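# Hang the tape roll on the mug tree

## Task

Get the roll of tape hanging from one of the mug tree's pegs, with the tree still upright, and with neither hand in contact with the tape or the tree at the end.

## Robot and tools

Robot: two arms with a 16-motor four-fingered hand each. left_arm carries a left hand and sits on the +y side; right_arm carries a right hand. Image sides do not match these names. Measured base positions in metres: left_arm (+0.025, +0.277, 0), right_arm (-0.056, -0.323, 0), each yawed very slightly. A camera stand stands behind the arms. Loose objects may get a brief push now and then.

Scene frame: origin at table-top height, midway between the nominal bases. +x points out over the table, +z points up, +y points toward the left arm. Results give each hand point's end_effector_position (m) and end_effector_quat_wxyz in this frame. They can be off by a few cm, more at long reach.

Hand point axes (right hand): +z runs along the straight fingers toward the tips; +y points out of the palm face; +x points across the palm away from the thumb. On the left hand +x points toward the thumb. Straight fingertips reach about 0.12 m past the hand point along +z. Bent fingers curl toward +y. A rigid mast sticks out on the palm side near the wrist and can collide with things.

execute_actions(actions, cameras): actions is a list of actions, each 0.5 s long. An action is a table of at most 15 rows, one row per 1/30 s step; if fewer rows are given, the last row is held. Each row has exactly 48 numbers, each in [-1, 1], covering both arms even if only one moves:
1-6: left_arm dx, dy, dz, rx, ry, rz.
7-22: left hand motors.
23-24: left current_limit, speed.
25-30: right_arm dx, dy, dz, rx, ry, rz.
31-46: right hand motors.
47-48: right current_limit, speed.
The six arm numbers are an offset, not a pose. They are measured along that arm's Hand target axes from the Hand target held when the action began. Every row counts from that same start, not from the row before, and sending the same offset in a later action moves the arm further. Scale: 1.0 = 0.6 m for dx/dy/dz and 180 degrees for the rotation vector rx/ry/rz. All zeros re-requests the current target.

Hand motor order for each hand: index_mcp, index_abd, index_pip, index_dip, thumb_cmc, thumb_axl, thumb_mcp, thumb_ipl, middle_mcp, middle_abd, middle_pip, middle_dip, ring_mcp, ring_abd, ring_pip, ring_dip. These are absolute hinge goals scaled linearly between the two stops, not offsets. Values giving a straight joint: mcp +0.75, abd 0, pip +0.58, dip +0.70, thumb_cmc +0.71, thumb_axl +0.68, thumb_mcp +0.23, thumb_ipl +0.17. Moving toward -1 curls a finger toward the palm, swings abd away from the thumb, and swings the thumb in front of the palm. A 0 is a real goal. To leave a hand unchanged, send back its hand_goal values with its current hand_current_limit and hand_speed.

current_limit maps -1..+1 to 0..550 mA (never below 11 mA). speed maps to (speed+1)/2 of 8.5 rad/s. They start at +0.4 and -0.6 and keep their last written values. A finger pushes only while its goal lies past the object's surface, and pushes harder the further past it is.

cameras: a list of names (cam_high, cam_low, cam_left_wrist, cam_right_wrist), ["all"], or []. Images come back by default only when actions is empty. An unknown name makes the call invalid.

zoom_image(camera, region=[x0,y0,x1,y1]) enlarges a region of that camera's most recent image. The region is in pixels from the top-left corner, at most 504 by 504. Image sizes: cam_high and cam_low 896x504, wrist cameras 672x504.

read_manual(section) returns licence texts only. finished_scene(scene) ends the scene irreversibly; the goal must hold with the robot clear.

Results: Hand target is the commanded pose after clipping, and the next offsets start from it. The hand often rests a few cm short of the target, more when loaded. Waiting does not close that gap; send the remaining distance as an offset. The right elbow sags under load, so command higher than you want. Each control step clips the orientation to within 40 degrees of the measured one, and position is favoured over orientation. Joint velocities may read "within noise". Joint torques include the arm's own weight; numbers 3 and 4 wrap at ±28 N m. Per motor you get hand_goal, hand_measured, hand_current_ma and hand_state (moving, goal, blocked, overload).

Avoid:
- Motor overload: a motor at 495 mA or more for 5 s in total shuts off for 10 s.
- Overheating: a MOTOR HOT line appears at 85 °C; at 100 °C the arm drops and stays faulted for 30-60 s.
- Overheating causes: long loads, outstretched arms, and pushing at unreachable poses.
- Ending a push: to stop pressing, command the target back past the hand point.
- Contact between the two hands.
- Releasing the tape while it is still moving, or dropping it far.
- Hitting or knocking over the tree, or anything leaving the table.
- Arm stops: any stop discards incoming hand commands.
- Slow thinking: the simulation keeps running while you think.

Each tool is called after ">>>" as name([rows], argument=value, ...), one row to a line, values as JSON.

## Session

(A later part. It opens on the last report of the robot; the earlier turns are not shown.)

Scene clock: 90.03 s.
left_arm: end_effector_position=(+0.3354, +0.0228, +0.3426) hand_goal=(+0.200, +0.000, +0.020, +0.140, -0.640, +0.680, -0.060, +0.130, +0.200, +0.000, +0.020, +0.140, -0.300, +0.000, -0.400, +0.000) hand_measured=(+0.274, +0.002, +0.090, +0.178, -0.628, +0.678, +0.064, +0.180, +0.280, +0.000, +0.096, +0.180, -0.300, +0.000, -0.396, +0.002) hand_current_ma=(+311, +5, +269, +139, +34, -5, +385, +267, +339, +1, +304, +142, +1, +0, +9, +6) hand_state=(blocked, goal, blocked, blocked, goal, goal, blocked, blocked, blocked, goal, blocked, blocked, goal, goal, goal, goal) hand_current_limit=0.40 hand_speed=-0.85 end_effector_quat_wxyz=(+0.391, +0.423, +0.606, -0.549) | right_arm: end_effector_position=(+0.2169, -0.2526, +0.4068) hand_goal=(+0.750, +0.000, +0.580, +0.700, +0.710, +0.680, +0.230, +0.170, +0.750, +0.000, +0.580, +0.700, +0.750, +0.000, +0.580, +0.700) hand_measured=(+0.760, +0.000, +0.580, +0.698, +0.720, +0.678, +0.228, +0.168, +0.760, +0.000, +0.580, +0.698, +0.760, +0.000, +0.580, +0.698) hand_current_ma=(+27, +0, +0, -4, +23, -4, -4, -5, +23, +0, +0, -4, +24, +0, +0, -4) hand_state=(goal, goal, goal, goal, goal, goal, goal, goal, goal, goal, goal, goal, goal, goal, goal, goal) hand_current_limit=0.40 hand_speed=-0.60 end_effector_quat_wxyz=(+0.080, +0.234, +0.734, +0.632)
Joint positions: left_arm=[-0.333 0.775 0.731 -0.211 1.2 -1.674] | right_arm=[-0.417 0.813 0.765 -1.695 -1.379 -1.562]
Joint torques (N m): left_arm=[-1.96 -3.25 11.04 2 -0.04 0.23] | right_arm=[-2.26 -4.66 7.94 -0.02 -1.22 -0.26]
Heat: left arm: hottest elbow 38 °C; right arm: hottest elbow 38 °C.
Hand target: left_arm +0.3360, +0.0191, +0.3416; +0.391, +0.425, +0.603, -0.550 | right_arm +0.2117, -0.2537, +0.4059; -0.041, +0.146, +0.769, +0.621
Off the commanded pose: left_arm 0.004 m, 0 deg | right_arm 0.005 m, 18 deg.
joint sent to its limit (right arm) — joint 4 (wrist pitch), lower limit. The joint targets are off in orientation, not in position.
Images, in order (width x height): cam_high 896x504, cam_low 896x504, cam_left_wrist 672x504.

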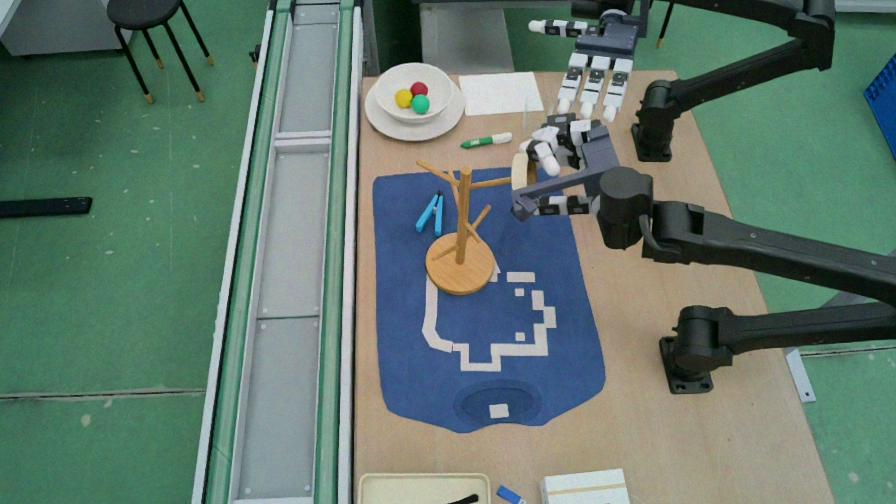

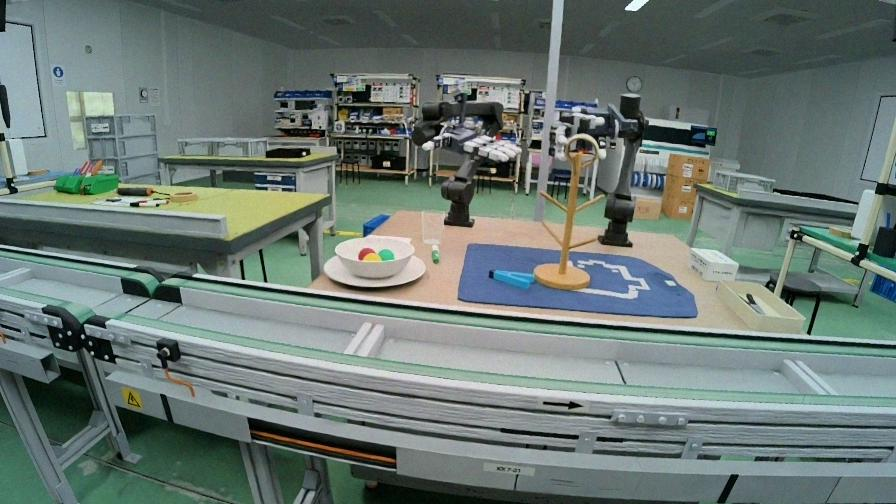

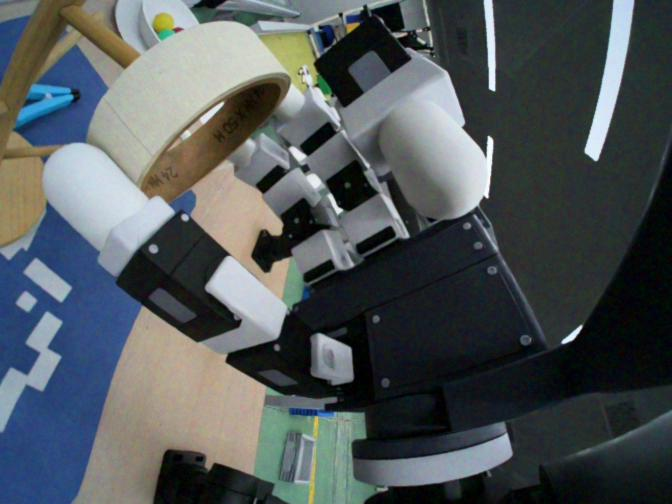

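>>> execute_actions([
  [[0.0012,0.0317,0.0123,0,0,0,0.2,0,0.02,0.14,-0.64,0.68,-0.06,0.13,0.2,0,0.02,0.14,-0.3,0,-0.4,0,0.4,-0.85,0,0,0,0,0,0,0.75,0,0.58,0.7,0.71,0.68,0.23,0.17,0.75,0,0.58,0.7,0.75,0,0.58,0.7,0.4,-0.6]],
], cameras=["cam_high","cam_low","cam_left_wrist"])

>>> zoom_image(camera="cam_low", region=[540, 100, 640, 200])

>>> zoom_image(camera="cam_high", region=[440, 120, 620, 240])

>>> zoom_image(camera="cam_left_wrist", region=[0, 0, 320, 240])

Scene clock: 92.10 s.
left_arm: end_effector_position=(+0.3536, +0.0163, +0.3284) hand_goal=(+0.200, +0.000, +0.020, +0.140, -0.640, +0.680, -0.060, +0.130, +0.200, +0.000, +0.020, +0.140, -0.300, +0.000, -0.400, +0.000) hand_measured=(+0.274, +0.002, +0.090, +0.178, -0.628, +0.678, +0.064, +0.180, +0.280, +0.000, +0.096, +0.180, -0.300, +0.000, -0.396, +0.002) hand_current_ma=(+311, +5, +269, +139, +34, -5, +385, +267, +339, +1, +304, +142, +1, +0, +8, +6) hand_state=(blocked, goal, blocked, blocked, goal, goal, blocked, blocked, blocked, goal, blocked, blocked, goal, goal, goal, goal) hand_current_limit=0.40 hand_speed=-0.85 end_effector_quat_wxyz=(+0.387, +0.420, +0.610, -0.550) | right_arm: end_effector_position=(+0.2169, -0.2526, +0.4068) hand_goal=(+0.750, +0.000, +0.580, +0.700, +0.710, +0.680, +0.230, +0.170, +0.750, +0.000, +0.580, +0.700, +0.750, +0.000, +0.580, +0.700) hand_measured=(+0.760, +0.000, +0.580, +0.698, +0.720, +0.678, +0.228, +0.168, +0.760, +0.000, +0.580, +0.698, +0.760, +0.000, +0.580, +0.698) hand_current_ma=(+27, +0, +0, -4, +23, -4, -4, -5, +23, +0, +0, -4, +24, +0, +0, -4) hand_state=(goal, goal, goal, goal, goal, goal, goal, goal, goal, goal, goal, goal, goal, goal, goal, goal) hand_current_limit=0.40 hand_speed=-0.60 end_effector_quat_wxyz=(+0.080, +0.234, +0.734, +0.632)
Joint positions: left_arm=[-0.333 0.845 0.731 -0.154 1.198 -1.676] | right_arm=[-0.417 0.813 0.765 -1.695 -1.379 -1.562]
Joint torques (N m): left_arm=[-1.32 -4.48 11.73 2 0.03 0.24] | right_arm=[-1.49 -4.72 7.69 0.2 -1.19 -0.22]
Heat: left arm: hottest elbow 38 °C; right arm: hottest elbow 38 °C.
Hand target: left_arm +0.3538, +0.0124, +0.3338; +0.391, +0.425, +0.603, -0.550 | right_arm +0.2117, -0.2537, +0.4059; -0.041, +0.146, +0.769, +0.621
Off the commanded pose: left_arm 0.007 m, 1 deg | right_arm 0.005 m, 18 deg.
joint sent to its limit (right arm) — joint 4 (wrist pitch), lower limit. The joint targets are off in orientation, not in position.
Images, in order (width x height): cam_high 896x504, cam_low 896x504, cam_left_wrist 672x504.

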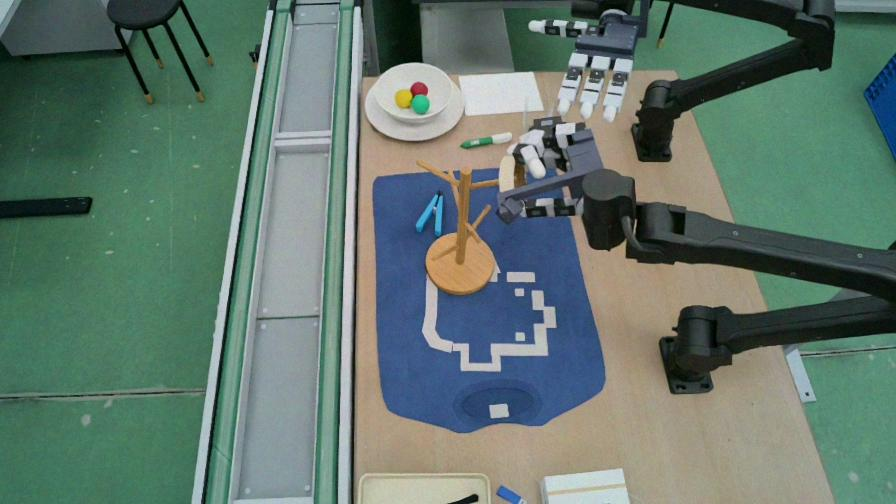

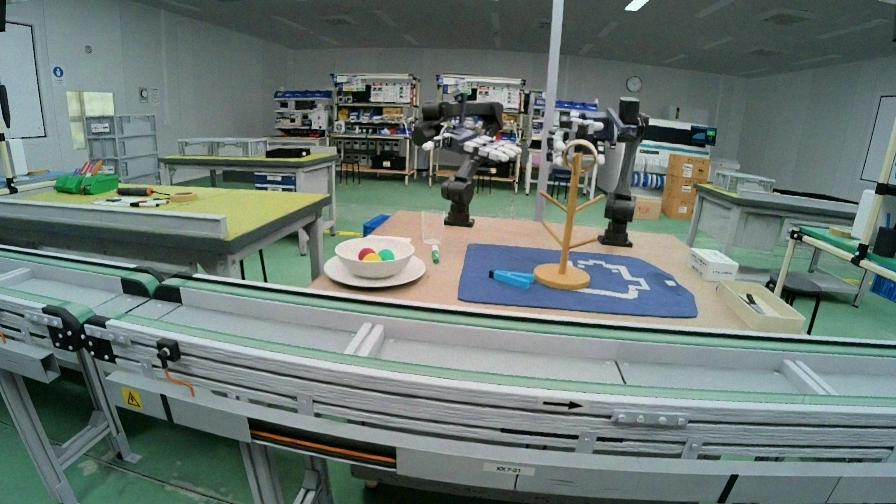

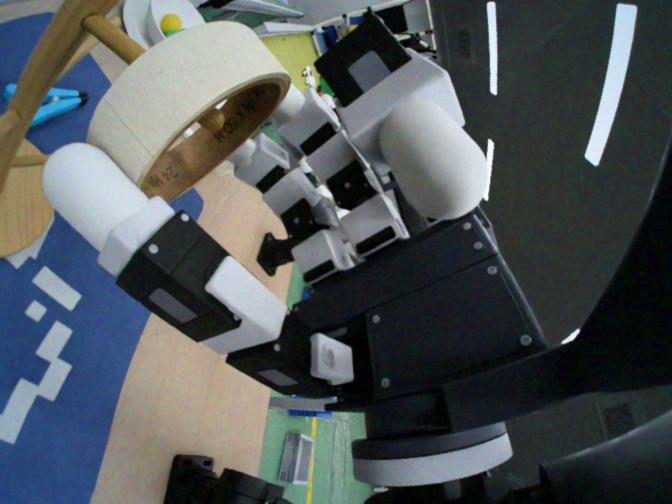

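Scaled by 5.040 from the camera's 896x504 image, which has a finer 1280x720 frame.

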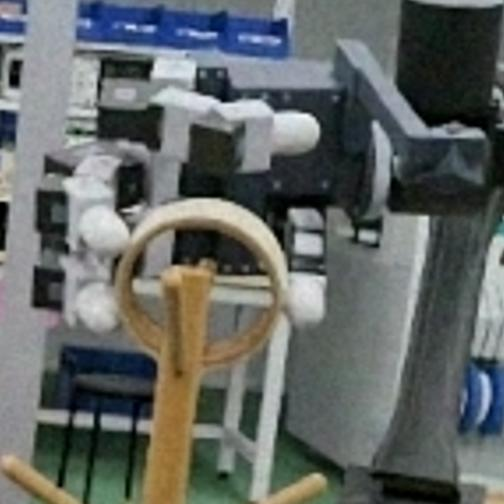

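Scaled by 2.800 from the camera's 896x504 image, which has a finer 1280x720 frame.

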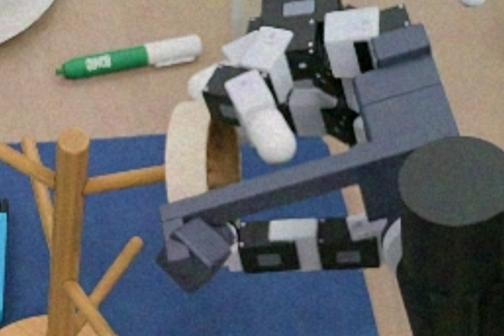

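Scaled by 1.575 from the camera's 672x504 image, which has a finer 960x720 frame.

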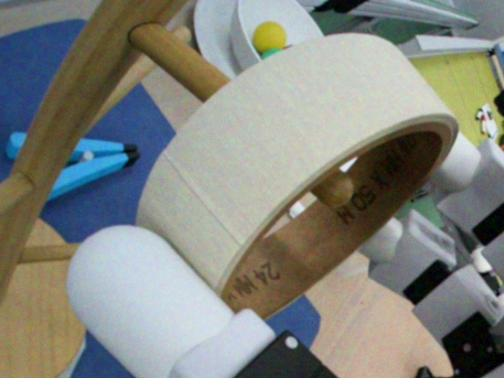

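>>> execute_actions([
  [[-0.0005,0.0312,0.0101,0,0,0,0.2,0,0.02,0.14,-0.64,0.68,-0.06,0.13,0.2,0,0.02,0.14,-0.3,0,-0.4,0,0.4,-0.85,0,0,0,0,0,0,0.75,0,0.58,0.7,0.71,0.68,0.23,0.17,0.75,0,0.58,0.7,0.75,0,0.58,0.7,0.4,-0.6]],
  [[-0.0002,0.023,0.0075,0,0,0,0.2,0,0.02,0.14,-0.64,0.68,-0.06,0.13,0.2,0,0.02,0.14,-0.3,0,-0.4,0,0.4,-0.85,0,0,0,0,0,0,0.75,0,0.58,0.7,0.71,0.68,0.23,0.17,0.75,0,0.58,0.7,0.75,0,0.58,0.7,0.4,-0.6]],
], cameras=["cam_high","cam_low","cam_left_wrist"])

>>> zoom_image(camera="cam_low", region=[540, 100, 640, 200])

>>> zoom_image(camera="cam_high", region=[440, 120, 620, 240])

>>> zoom_image(camera="cam_left_wrist", region=[0, 0, 320, 240])

Scene clock: 95.17 s.
left_arm: end_effector_position=(+0.3780, +0.0071, +0.3027) hand_goal=(+0.200, +0.000, +0.020, +0.140, -0.640, +0.680, -0.060, +0.130, +0.200, +0.000, +0.020, +0.140, -0.300, +0.000, -0.400, +0.000) hand_measured=(+0.274, +0.002, +0.090, +0.178, -0.628, +0.678, +0.064, +0.180, +0.280, +0.000, +0.096, +0.180, -0.300, +0.000, -0.396, +0.002) hand_current_ma=(+311, +5, +269, +139, +34, -5, +385, +267, +339, +1, +304, +142, +1, +0, +8, +6) hand_state=(blocked, goal, blocked, blocked, goal, goal, blocked, blocked, blocked, goal, blocked, blocked, goal, goal, goal, goal) hand_current_limit=0.40 hand_speed=-0.85 end_effector_quat_wxyz=(+0.376, +0.415, +0.617, -0.553) | right_arm: end_effector_position=(+0.2169, -0.2526, +0.4068) hand_goal=(+0.750, +0.000, +0.580, +0.700, +0.710, +0.680, +0.230, +0.170, +0.750, +0.000, +0.580, +0.700, +0.750, +0.000, +0.580, +0.700) hand_measured=(+0.760, +0.000, +0.580, +0.698, +0.720, +0.678, +0.228, +0.168, +0.760, +0.000, +0.580, +0.698, +0.760, +0.000, +0.580, +0.698) hand_current_ma=(+27, +0, +0, -4, +23, -4, -4, -5, +23, +0, +0, -4, +24, +0, +0, -4) hand_state=(goal, goal, goal, goal, goal, goal, goal, goal, goal, goal, goal, goal, goal, goal, goal, goal) hand_current_limit=0.40 hand_speed=-0.60 end_effector_quat_wxyz=(+0.080, +0.234, +0.734, +0.632)
Joint positions: left_arm=[-0.333 0.95 0.731 -0.077 1.2 -1.676] | right_arm=[-0.417 0.813 0.765 -1.695 -1.379 -1.562]
Joint torques (N m): left_arm=[-1.08 -5.71 13.83 1.95 0.24 0.31] | right_arm=[-1.67 -5.07 7.68 -0.12 -1.23 -0.27]
Heat: left arm: hottest elbow 38 °C; right arm: hottest elbow 38 °C.
Hand target: left_arm +0.3846, +0.0030, +0.3225; +0.391, +0.425, +0.603, -0.550 | right_arm +0.2117, -0.2537, +0.4059; -0.041, +0.146, +0.769, +0.621
Off the commanded pose: left_arm 0.021 m, 3 deg | right_arm 0.005 m, 18 deg.
joint sent to its limit (right arm) — joint 4 (wrist pitch), lower limit. The joint targets are off in orientation, not in position.
Images, in order (width x height): cam_high 896x504, cam_low 896x504, cam_left_wrist 672x504.

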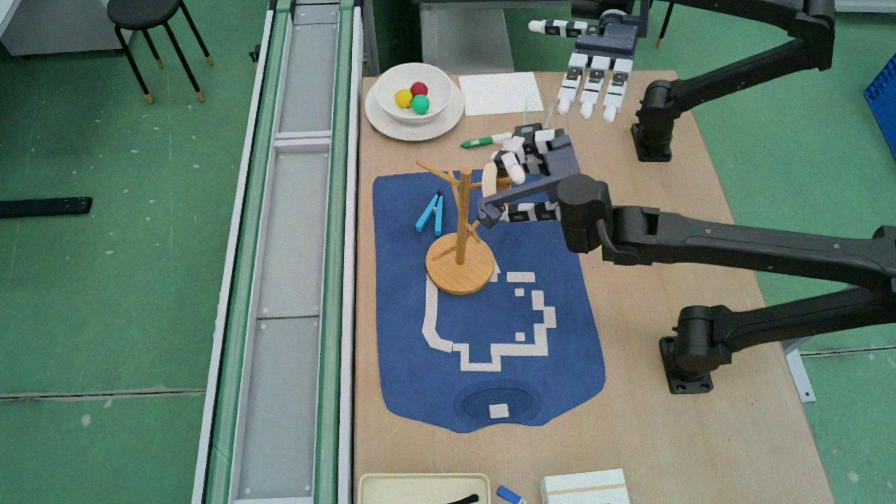

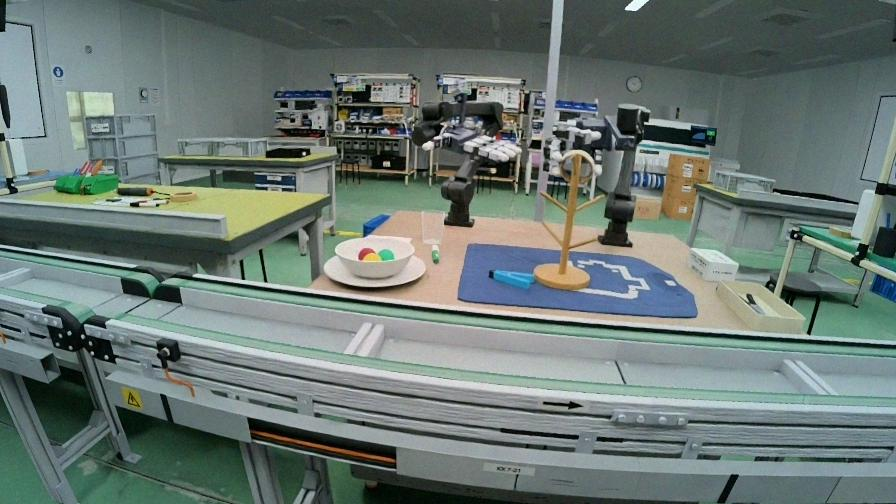

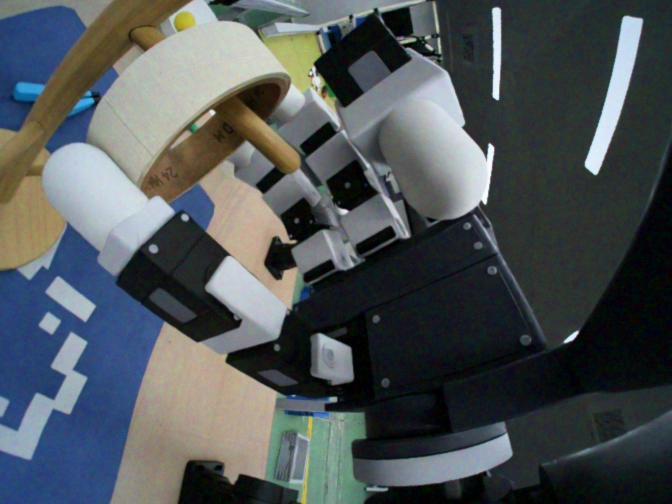

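Scaled by 5.040 from the camera's 896x504 image, which has a finer 1280x720 frame.

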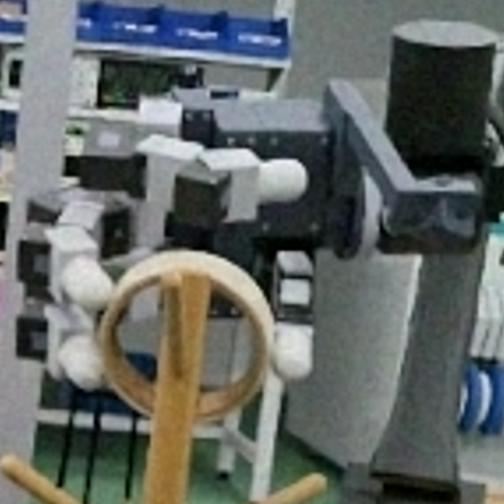

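Scaled by 2.800 from the camera's 896x504 image, which has a finer 1280x720 frame.

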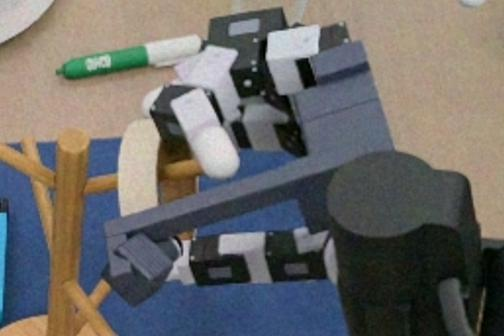

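Scaled by 1.575 from the camera's 672x504 image, which has a finer 960x720 frame.

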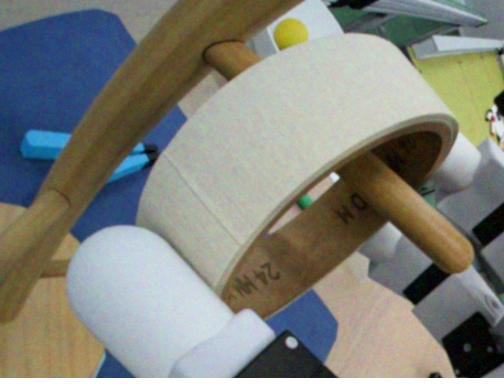

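>>> execute_actions([
  [[0.0157,0.0055,0.0015,0,0,0,0.2,0,0.02,0.14,-0.64,0.68,-0.06,0.13,0.2,0,0.02,0.14,-0.3,0,-0.4,0,0.4,-0.85,0,0,0,0,0,0,0.75,0,0.58,0.7,0.71,0.68,0.23,0.17,0.75,0,0.58,0.7,0.75,0,0.58,0.7,0.4,-0.6]],
], cameras=["cam_high","cam_low","cam_left_wrist"])

>>> zoom_image(camera="cam_left_wrist", region=[0, 0, 320, 240])

>>> zoom_image(camera="cam_low", region=[540, 100, 640, 200])

Scene clock: 97.33 s.
left_arm: end_effector_position=(+0.3812, +0.0060, +0.3073) hand_goal=(+0.200, +0.000, +0.020, +0.140, -0.640, +0.680, -0.060, +0.130, +0.200, +0.000, +0.020, +0.140, -0.300, +0.000, -0.400, +0.000) hand_measured=(+0.274, +0.002, +0.090, +0.178, -0.628, +0.678, +0.064, +0.180, +0.280, +0.000, +0.096, +0.180, -0.300, +0.000, -0.396, +0.002) hand_current_ma=(+311, +5, +269, +139, +34, -5, +385, +267, +339, +1, +304, +142, +1, +0, +8, +6) hand_state=(blocked, goal, blocked, blocked, goal, goal, blocked, blocked, blocked, goal, blocked, blocked, goal, goal, goal, goal) hand_current_limit=0.40 hand_speed=-0.85 end_effector_quat_wxyz=(+0.386, +0.420, +0.610, -0.551) | right_arm: end_effector_position=(+0.2169, -0.2526, +0.4068) hand_goal=(+0.750, +0.000, +0.580, +0.700, +0.710, +0.680, +0.230, +0.170, +0.750, +0.000, +0.580, +0.700, +0.750, +0.000, +0.580, +0.700) hand_measured=(+0.760, +0.000, +0.580, +0.698, +0.720, +0.678, +0.228, +0.168, +0.760, +0.000, +0.580, +0.698, +0.760, +0.000, +0.580, +0.698) hand_current_ma=(+27, +0, +0, -4, +23, -4, -4, -5, +23, +0, +0, -4, +24, +0, +0, -4) hand_state=(goal, goal, goal, goal, goal, goal, goal, goal, goal, goal, goal, goal, goal, goal, goal, goal) hand_current_limit=0.40 hand_speed=-0.60 end_effector_quat_wxyz=(+0.080, +0.234, +0.734, +0.632)
Joint positions: left_arm=[-0.333 0.953 0.731 -0.046 1.2 -1.676] | right_arm=[-0.417 0.813 0.765 -1.695 -1.379 -1.562]
Joint torques (N m): left_arm=[-1.14 -5.54 11.89 2.07 0.22 0.3] | right_arm=[-1.85 -4.6 7.61 -0.2 -1.16 -0.29]
Heat: left arm: hottest elbow 38 °C; right arm: hottest elbow 38 °C.
Hand target: left_arm +0.3846, +0.0029, +0.3124; +0.391, +0.425, +0.603, -0.550 | right_arm +0.2117, -0.2537, +0.4059; -0.041, +0.146, +0.769, +0.621
Off the commanded pose: left_arm 0.007 m, 1 deg | right_arm 0.005 m, 18 deg.
joint sent to its limit (right arm) — joint 4 (wrist pitch), lower limit. The joint targets are off in orientation, not in position.
Images, in order (width x height): cam_high 896x504, cam_low 896x504, cam_left_wrist 672x504.

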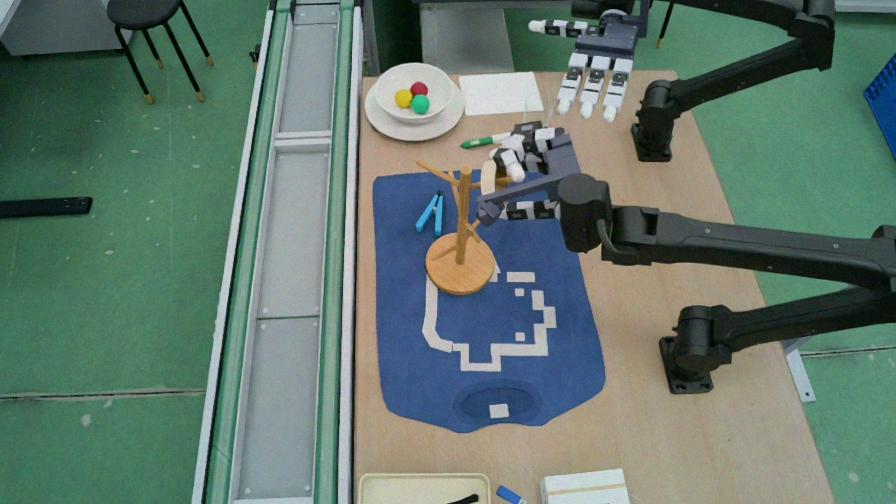

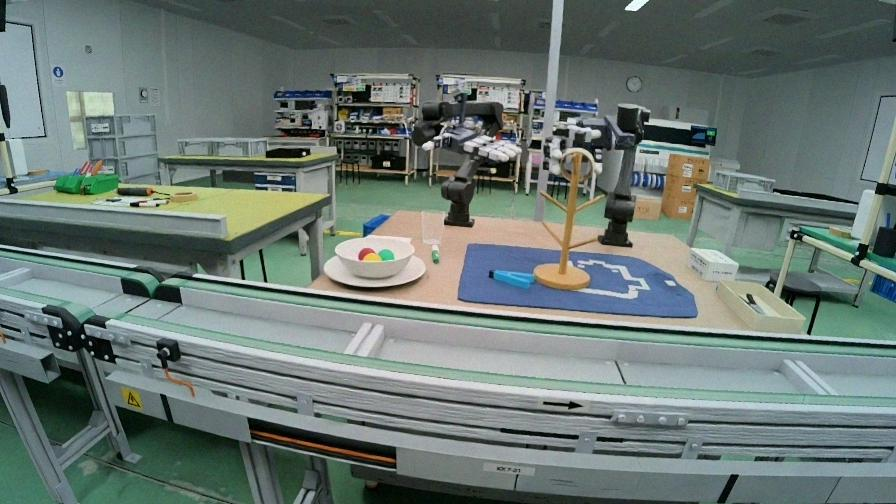

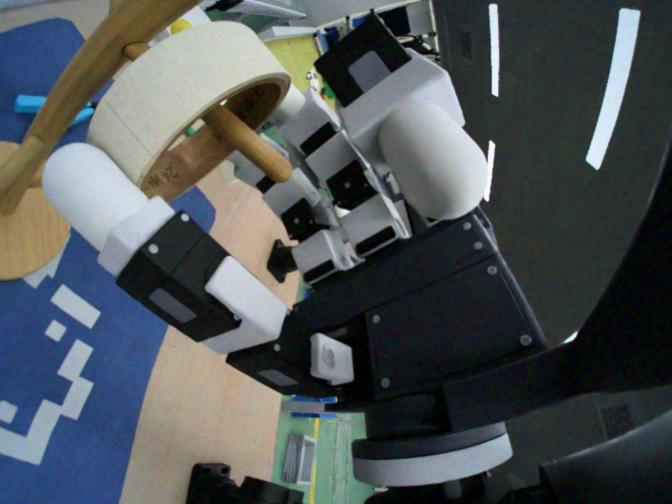

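Scaled by 1.575 from the camera's 672x504 image, which has a finer 960x720 frame.

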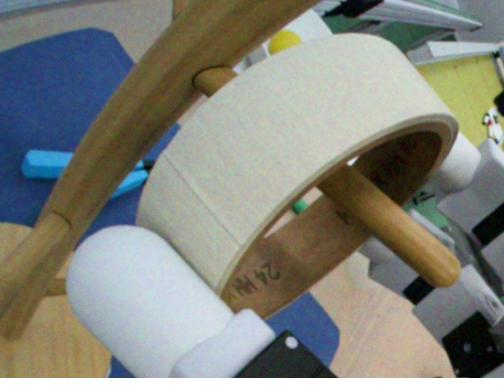

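Scaled by 5.040 from the camera's 896x504 image, which has a finer 1280x720 frame.

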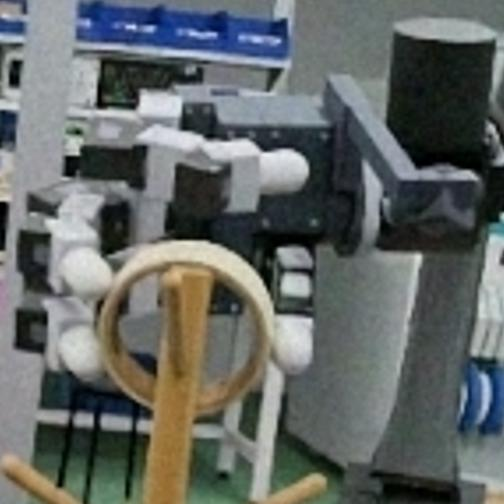

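>>> execute_actions([
  [[0.0157,0.0055,0.0015,0,0,0,0.2,0,0.02,0.14,-0.64,0.68,-0.06,0.13,0.2,0,0.02,0.14,-0.3,0,-0.4,0,0.4,-0.85,0,0,0,0,0,0,0.75,0,0.58,0.7,0.71,0.68,0.23,0.17,0.75,0,0.58,0.7,0.75,0,0.58,0.7,0.4,-0.6]],
], cameras=["cam_low","cam_left_wrist"])

>>> zoom_image(camera="cam_left_wrist", region=[0, 0, 320, 240])

>>> zoom_image(camera="cam_low", region=[540, 100, 640, 200])

Scene clock: 99.60 s.
left_arm: end_effector_position=(+0.3833, +0.0052, +0.3035) hand_goal=(+0.200, +0.000, +0.020, +0.140, -0.640, +0.680, -0.060, +0.130, +0.200, +0.000, +0.020, +0.140, -0.300, +0.000, -0.400, +0.000) hand_measured=(+0.274, +0.002, +0.090, +0.178, -0.628, +0.678, +0.064, +0.180, +0.280, +0.000, +0.096, +0.180, -0.300, +0.000, -0.396, +0.002) hand_current_ma=(+311, +5, +269, +139, +34, -5, +385, +267, +339, +1, +304, +142, +1, +0, +8, +6) hand_state=(blocked, goal, blocked, blocked, goal, goal, blocked, blocked, blocked, goal, blocked, blocked, goal, goal, goal, goal) hand_current_limit=0.40 hand_speed=-0.85 end_effector_quat_wxyz=(+0.390, +0.422, +0.607, -0.550) | right_arm: end_effector_position=(+0.2169, -0.2526, +0.4068) hand_goal=(+0.750, +0.000, +0.580, +0.700, +0.710, +0.680, +0.230, +0.170, +0.750, +0.000, +0.580, +0.700, +0.750, +0.000, +0.580, +0.700) hand_measured=(+0.760, +0.000, +0.580, +0.698, +0.720, +0.678, +0.228, +0.168, +0.760, +0.000, +0.580, +0.698, +0.760, +0.000, +0.580, +0.698) hand_current_ma=(+27, +0, +0, -4, +23, -4, -4, -5, +23, +0, +0, -4, +24, +0, +0, -4) hand_state=(goal, goal, goal, goal, goal, goal, goal, goal, goal, goal, goal, goal, goal, goal, goal, goal) hand_current_limit=0.40 hand_speed=-0.60 end_effector_quat_wxyz=(+0.080, +0.234, +0.734, +0.632)
Joint positions: left_arm=[-0.333 0.962 0.72 -0.016 1.2 -1.676] | right_arm=[-0.417 0.813 0.765 -1.695 -1.379 -1.562]
Joint torques (N m): left_arm=[-1.03 -5.66 10.89 2.02 0.19 0.28] | right_arm=[-1.55 -5.48 7.64 -0.16 -1.18 -0.24]
Heat: left arm: hottest elbow 38 °C; right arm: hottest elbow 38 °C.
Hand target: left_arm +0.3846, +0.0029, +0.3023; +0.391, +0.425, +0.603, -0.550 | right_arm +0.2117, -0.2537, +0.4059; -0.041, +0.146, +0.769, +0.621
Off the commanded pose: left_arm 0.003 m, 1 deg | right_arm 0.005 m, 18 deg.
joint sent to its limit (right arm) — joint 4 (wrist pitch), lower limit. The joint targets are off in orientation, not in position.
Images, in order (width x height): cam_low 896x504, cam_left_wrist 672x504.

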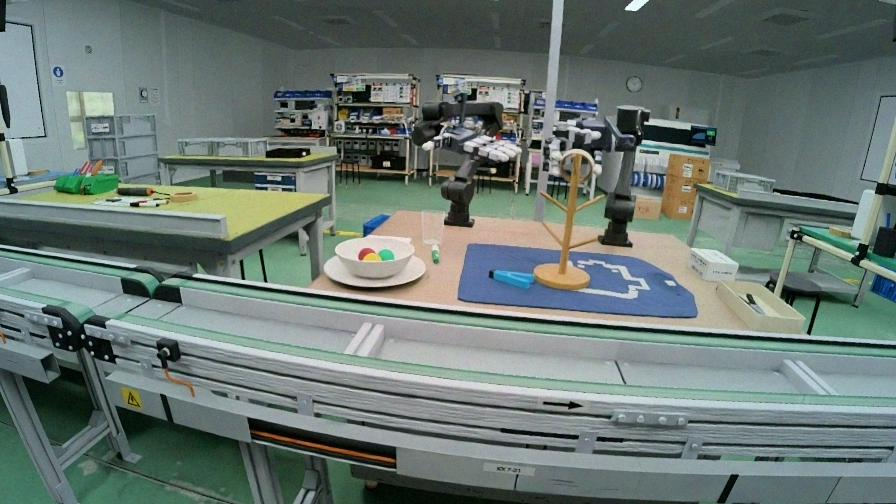

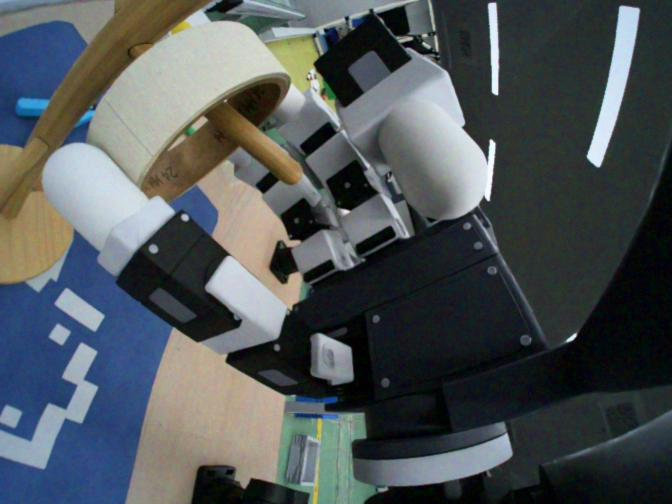

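Scaled by 1.575 from the camera's 672x504 image, which has a finer 960x720 frame.

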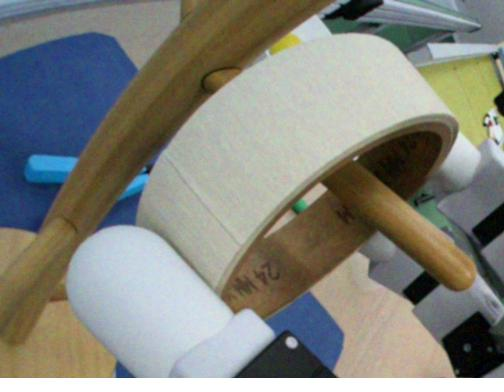

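Scaled by 5.040 from the camera's 896x504 image, which has a finer 1280x720 frame.

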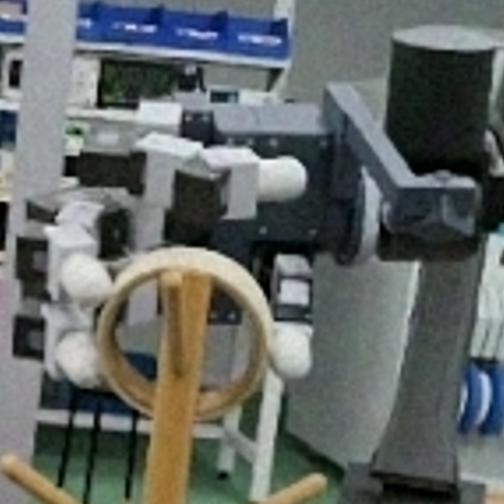

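>>> execute_actions([
  [[0.0157,0.0055,0.0015,0,0,0,0.2,0,0.02,0.14,-0.64,0.68,-0.06,0.13,0.2,0,0.02,0.14,-0.3,0,-0.4,0,0.4,-0.85,0,0,0,0,0,0,0.75,0,0.58,0.7,0.71,0.68,0.23,0.17,0.75,0,0.58,0.7,0.75,0,0.58,0.7,0.4,-0.6]],
], cameras=["cam_low","cam_left_wrist"])

>>> zoom_image(camera="cam_left_wrist", region=[0, 0, 320, 240])

>>> zoom_image(camera="cam_low", region=[540, 100, 640, 200])

Scene clock: 101.23 s.
left_arm: end_effector_position=(+0.3835, +0.0051, +0.2928) hand_goal=(+0.200, +0.000, +0.020, +0.140, -0.640, +0.680, -0.060, +0.130, +0.200, +0.000, +0.020, +0.140, -0.300, +0.000, -0.400, +0.000) hand_measured=(+0.274, +0.002, +0.090, +0.178, -0.628, +0.678, +0.064, +0.180, +0.280, +0.000, +0.096, +0.180, -0.300, +0.000, -0.396, +0.002) hand_current_ma=(+311, +5, +269, +139, +34, -5, +385, +267, +339, +1, +304, +142, +1, +0, +8, +6) hand_state=(blocked, goal, blocked, blocked, goal, goal, blocked, blocked, blocked, goal, blocked, blocked, goal, goal, goal, goal) hand_current_limit=0.40 hand_speed=-0.85 end_effector_quat_wxyz=(+0.389, +0.421, +0.607, -0.550) | right_arm: end_effector_position=(+0.2169, -0.2526, +0.4068) hand_goal=(+0.750, +0.000, +0.580, +0.700, +0.710, +0.680, +0.230, +0.170, +0.750, +0.000, +0.580, +0.700, +0.750, +0.000, +0.580, +0.700) hand_measured=(+0.760, +0.000, +0.580, +0.698, +0.720, +0.678, +0.228, +0.168, +0.760, +0.000, +0.580, +0.698, +0.760, +0.000, +0.580, +0.698) hand_current_ma=(+27, +0, +0, -4, +23, -4, -4, -5, +23, +0, +0, -4, +24, +0, +0, -4) hand_state=(goal, goal, goal, goal, goal, goal, goal, goal, goal, goal, goal, goal, goal, goal, goal, goal) hand_current_limit=0.40 hand_speed=-0.60 end_effector_quat_wxyz=(+0.080, +0.234, +0.734, +0.632)
Joint positions: left_arm=[-0.333 0.972 0.698 0.014 1.2 -1.676] | right_arm=[-0.417 0.813 0.765 -1.695 -1.379 -1.562]
Joint torques (N m): left_arm=[-1.14 -5.95 10.88 2.04 0.21 0.32] | right_arm=[-2.26 -4.6 7.83 -0.03 -1.19 -0.24]
Heat: left arm: hottest elbow 39 °C; right arm: hottest elbow 38 °C.
Hand target: left_arm +0.3845, +0.0029, +0.2924; +0.391, +0.425, +0.603, -0.550 | right_arm +0.2117, -0.2537, +0.4059; -0.041, +0.146, +0.769, +0.621
Off the commanded pose: left_arm 0.003 m, 1 deg | right_arm 0.005 m, 18 deg.
joint sent to its limit (right arm) — joint 4 (wrist pitch), lower limit. The joint targets are off in orientation, not in position.
Images, in order (width x height): cam_low 896x504, cam_left_wrist 672x504.

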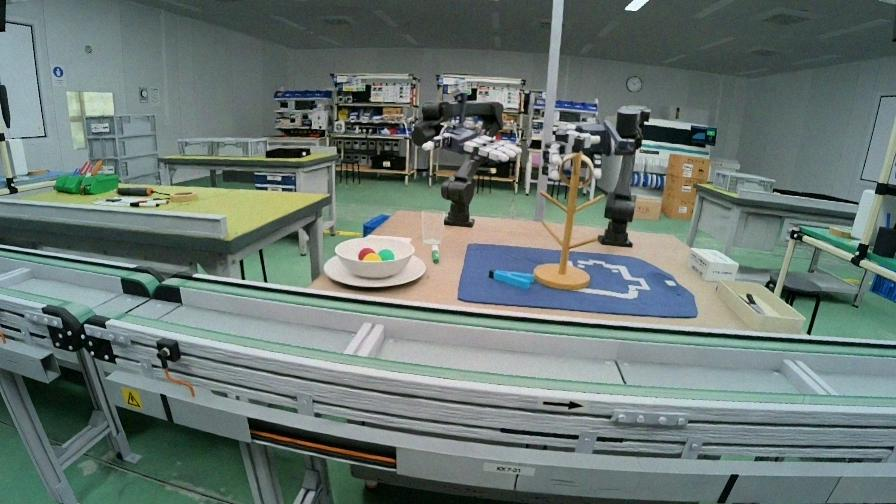

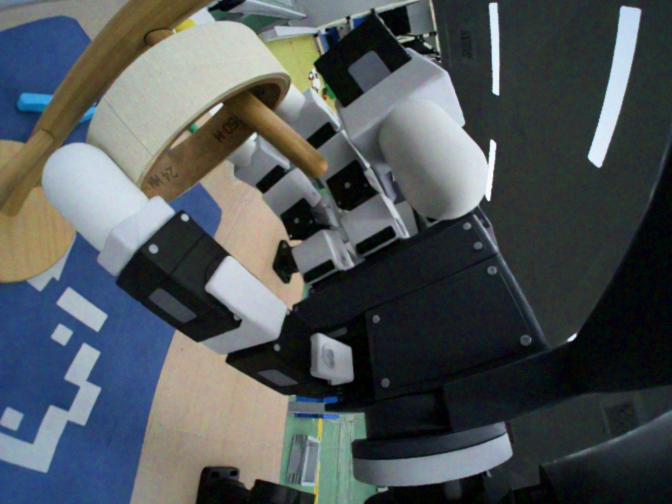

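Scaled by 1.575 from the camera's 672x504 image, which has a finer 960x720 frame.

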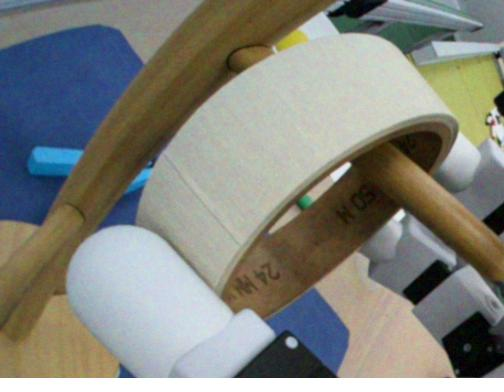

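Scaled by 5.040 from the camera's 896x504 image, which has a finer 1280x720 frame.

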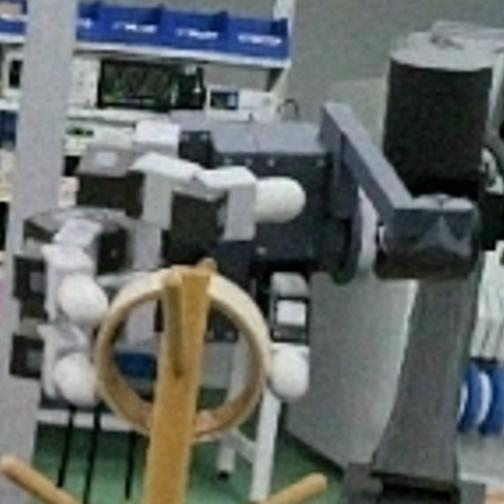

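>>> execute_actions([
  [[0.0125,0.0044,0.0012,0,0,0,0.2,0,0.02,0.14,-0.64,0.68,-0.06,0.13,0.2,0,0.02,0.14,-0.3,0,-0.4,0,0.4,-0.85,0,0,0,0,0,0,0.75,0,0.58,0.7,0.71,0.68,0.23,0.17,0.75,0,0.58,0.7,0.75,0,0.58,0.7,0.4,-0.6]],
], cameras=["cam_low","cam_left_wrist"])

>>> zoom_image(camera="cam_left_wrist", region=[0, 0, 320, 240])

>>> zoom_image(camera="cam_low", region=[540, 100, 640, 200])

Scene clock: 103.27 s.
left_arm: end_effector_position=(+0.3835, +0.0051, +0.2853) hand_goal=(+0.200, +0.000, +0.020, +0.140, -0.640, +0.680, -0.060, +0.130, +0.200, +0.000, +0.020, +0.140, -0.300, +0.000, -0.400, +0.000) hand_measured=(+0.274, +0.002, +0.090, +0.178, -0.628, +0.678, +0.064, +0.180, +0.280, +0.000, +0.096, +0.180, -0.300, +0.000, -0.396, +0.002) hand_current_ma=(+311, +5, +269, +139, +34, -5, +385, +267, +339, +1, +304, +142, +1, +0, +8, +6) hand_state=(blocked, goal, blocked, blocked, goal, goal, blocked, blocked, blocked, goal, blocked, blocked, goal, goal, goal, goal) hand_current_limit=0.40 hand_speed=-0.85 end_effector_quat_wxyz=(+0.389, +0.422, +0.607, -0.550) | right_arm: end_effector_position=(+0.2169, -0.2526, +0.4068) hand_goal=(+0.750, +0.000, +0.580, +0.700, +0.710, +0.680, +0.230, +0.170, +0.750, +0.000, +0.580, +0.700, +0.750, +0.000, +0.580, +0.700) hand_measured=(+0.760, +0.000, +0.580, +0.698, +0.720, +0.678, +0.228, +0.168, +0.760, +0.000, +0.580, +0.698, +0.760, +0.000, +0.580, +0.698) hand_current_ma=(+27, +0, +0, -4, +23, -4, -4, -5, +23, +0, +0, -4, +24, +0, +0, -4) hand_state=(goal, goal, goal, goal, goal, goal, goal, goal, goal, goal, goal, goal, goal, goal, goal, goal) hand_current_limit=0.40 hand_speed=-0.60 end_effector_quat_wxyz=(+0.080, +0.234, +0.734, +0.632)
Joint positions: left_arm=[-0.333 0.979 0.681 0.04 1.2 -1.676] | right_arm=[-0.417 0.813 0.765 -1.695 -1.379 -1.562]
Joint torques (N m): left_arm=[-0.85 -5.71 10.73 2.03 0.18 0.3] | right_arm=[-1.79 -5.71 7.77 -0.08 -1.2 -0.23]
Heat: left arm: hottest elbow 39 °C; right arm: hottest elbow 38 °C.
Hand target: left_arm +0.3845, +0.0029, +0.2844; +0.391, +0.425, +0.603, -0.550 | right_arm +0.2117, -0.2537, +0.4059; -0.041, +0.146, +0.769, +0.621
Off the commanded pose: left_arm 0.003 m, 1 deg | right_arm 0.005 m, 18 deg.
joint sent to its limit (right arm) — joint 4 (wrist pitch), lower limit. The joint targets are off in orientation, not in position.
Images, in order (width x height): cam_low 896x504, cam_left_wrist 672x504.

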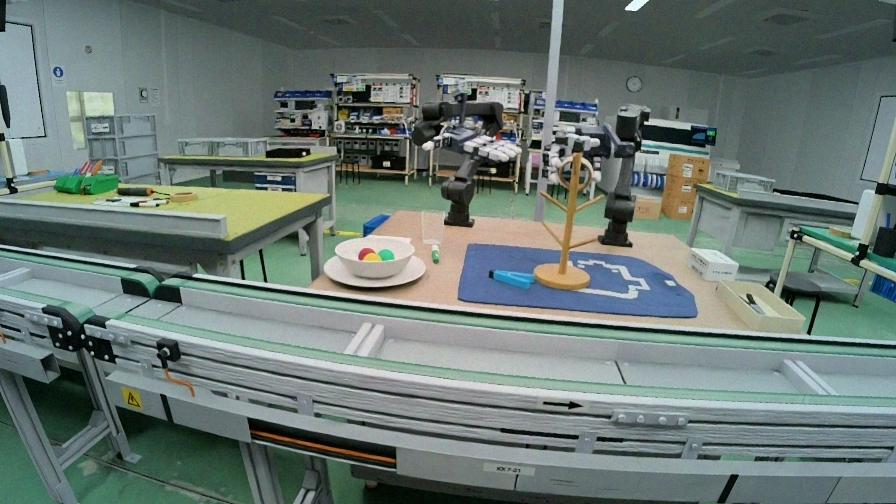

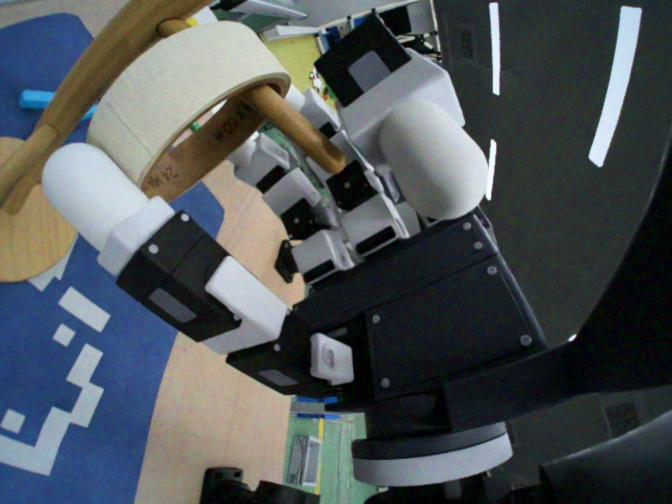

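Scaled by 1.575 from the camera's 672x504 image, which has a finer 960x720 frame.

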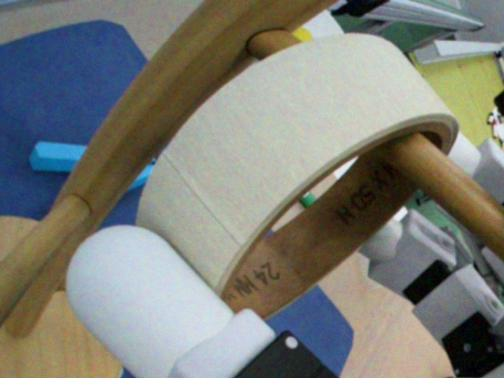

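Scaled by 5.040 from the camera's 896x504 image, which has a finer 1280x720 frame.

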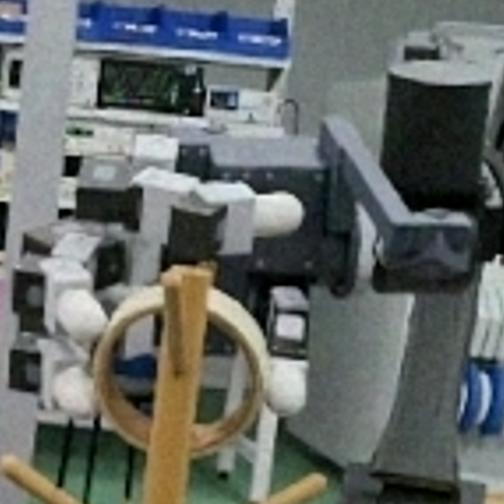

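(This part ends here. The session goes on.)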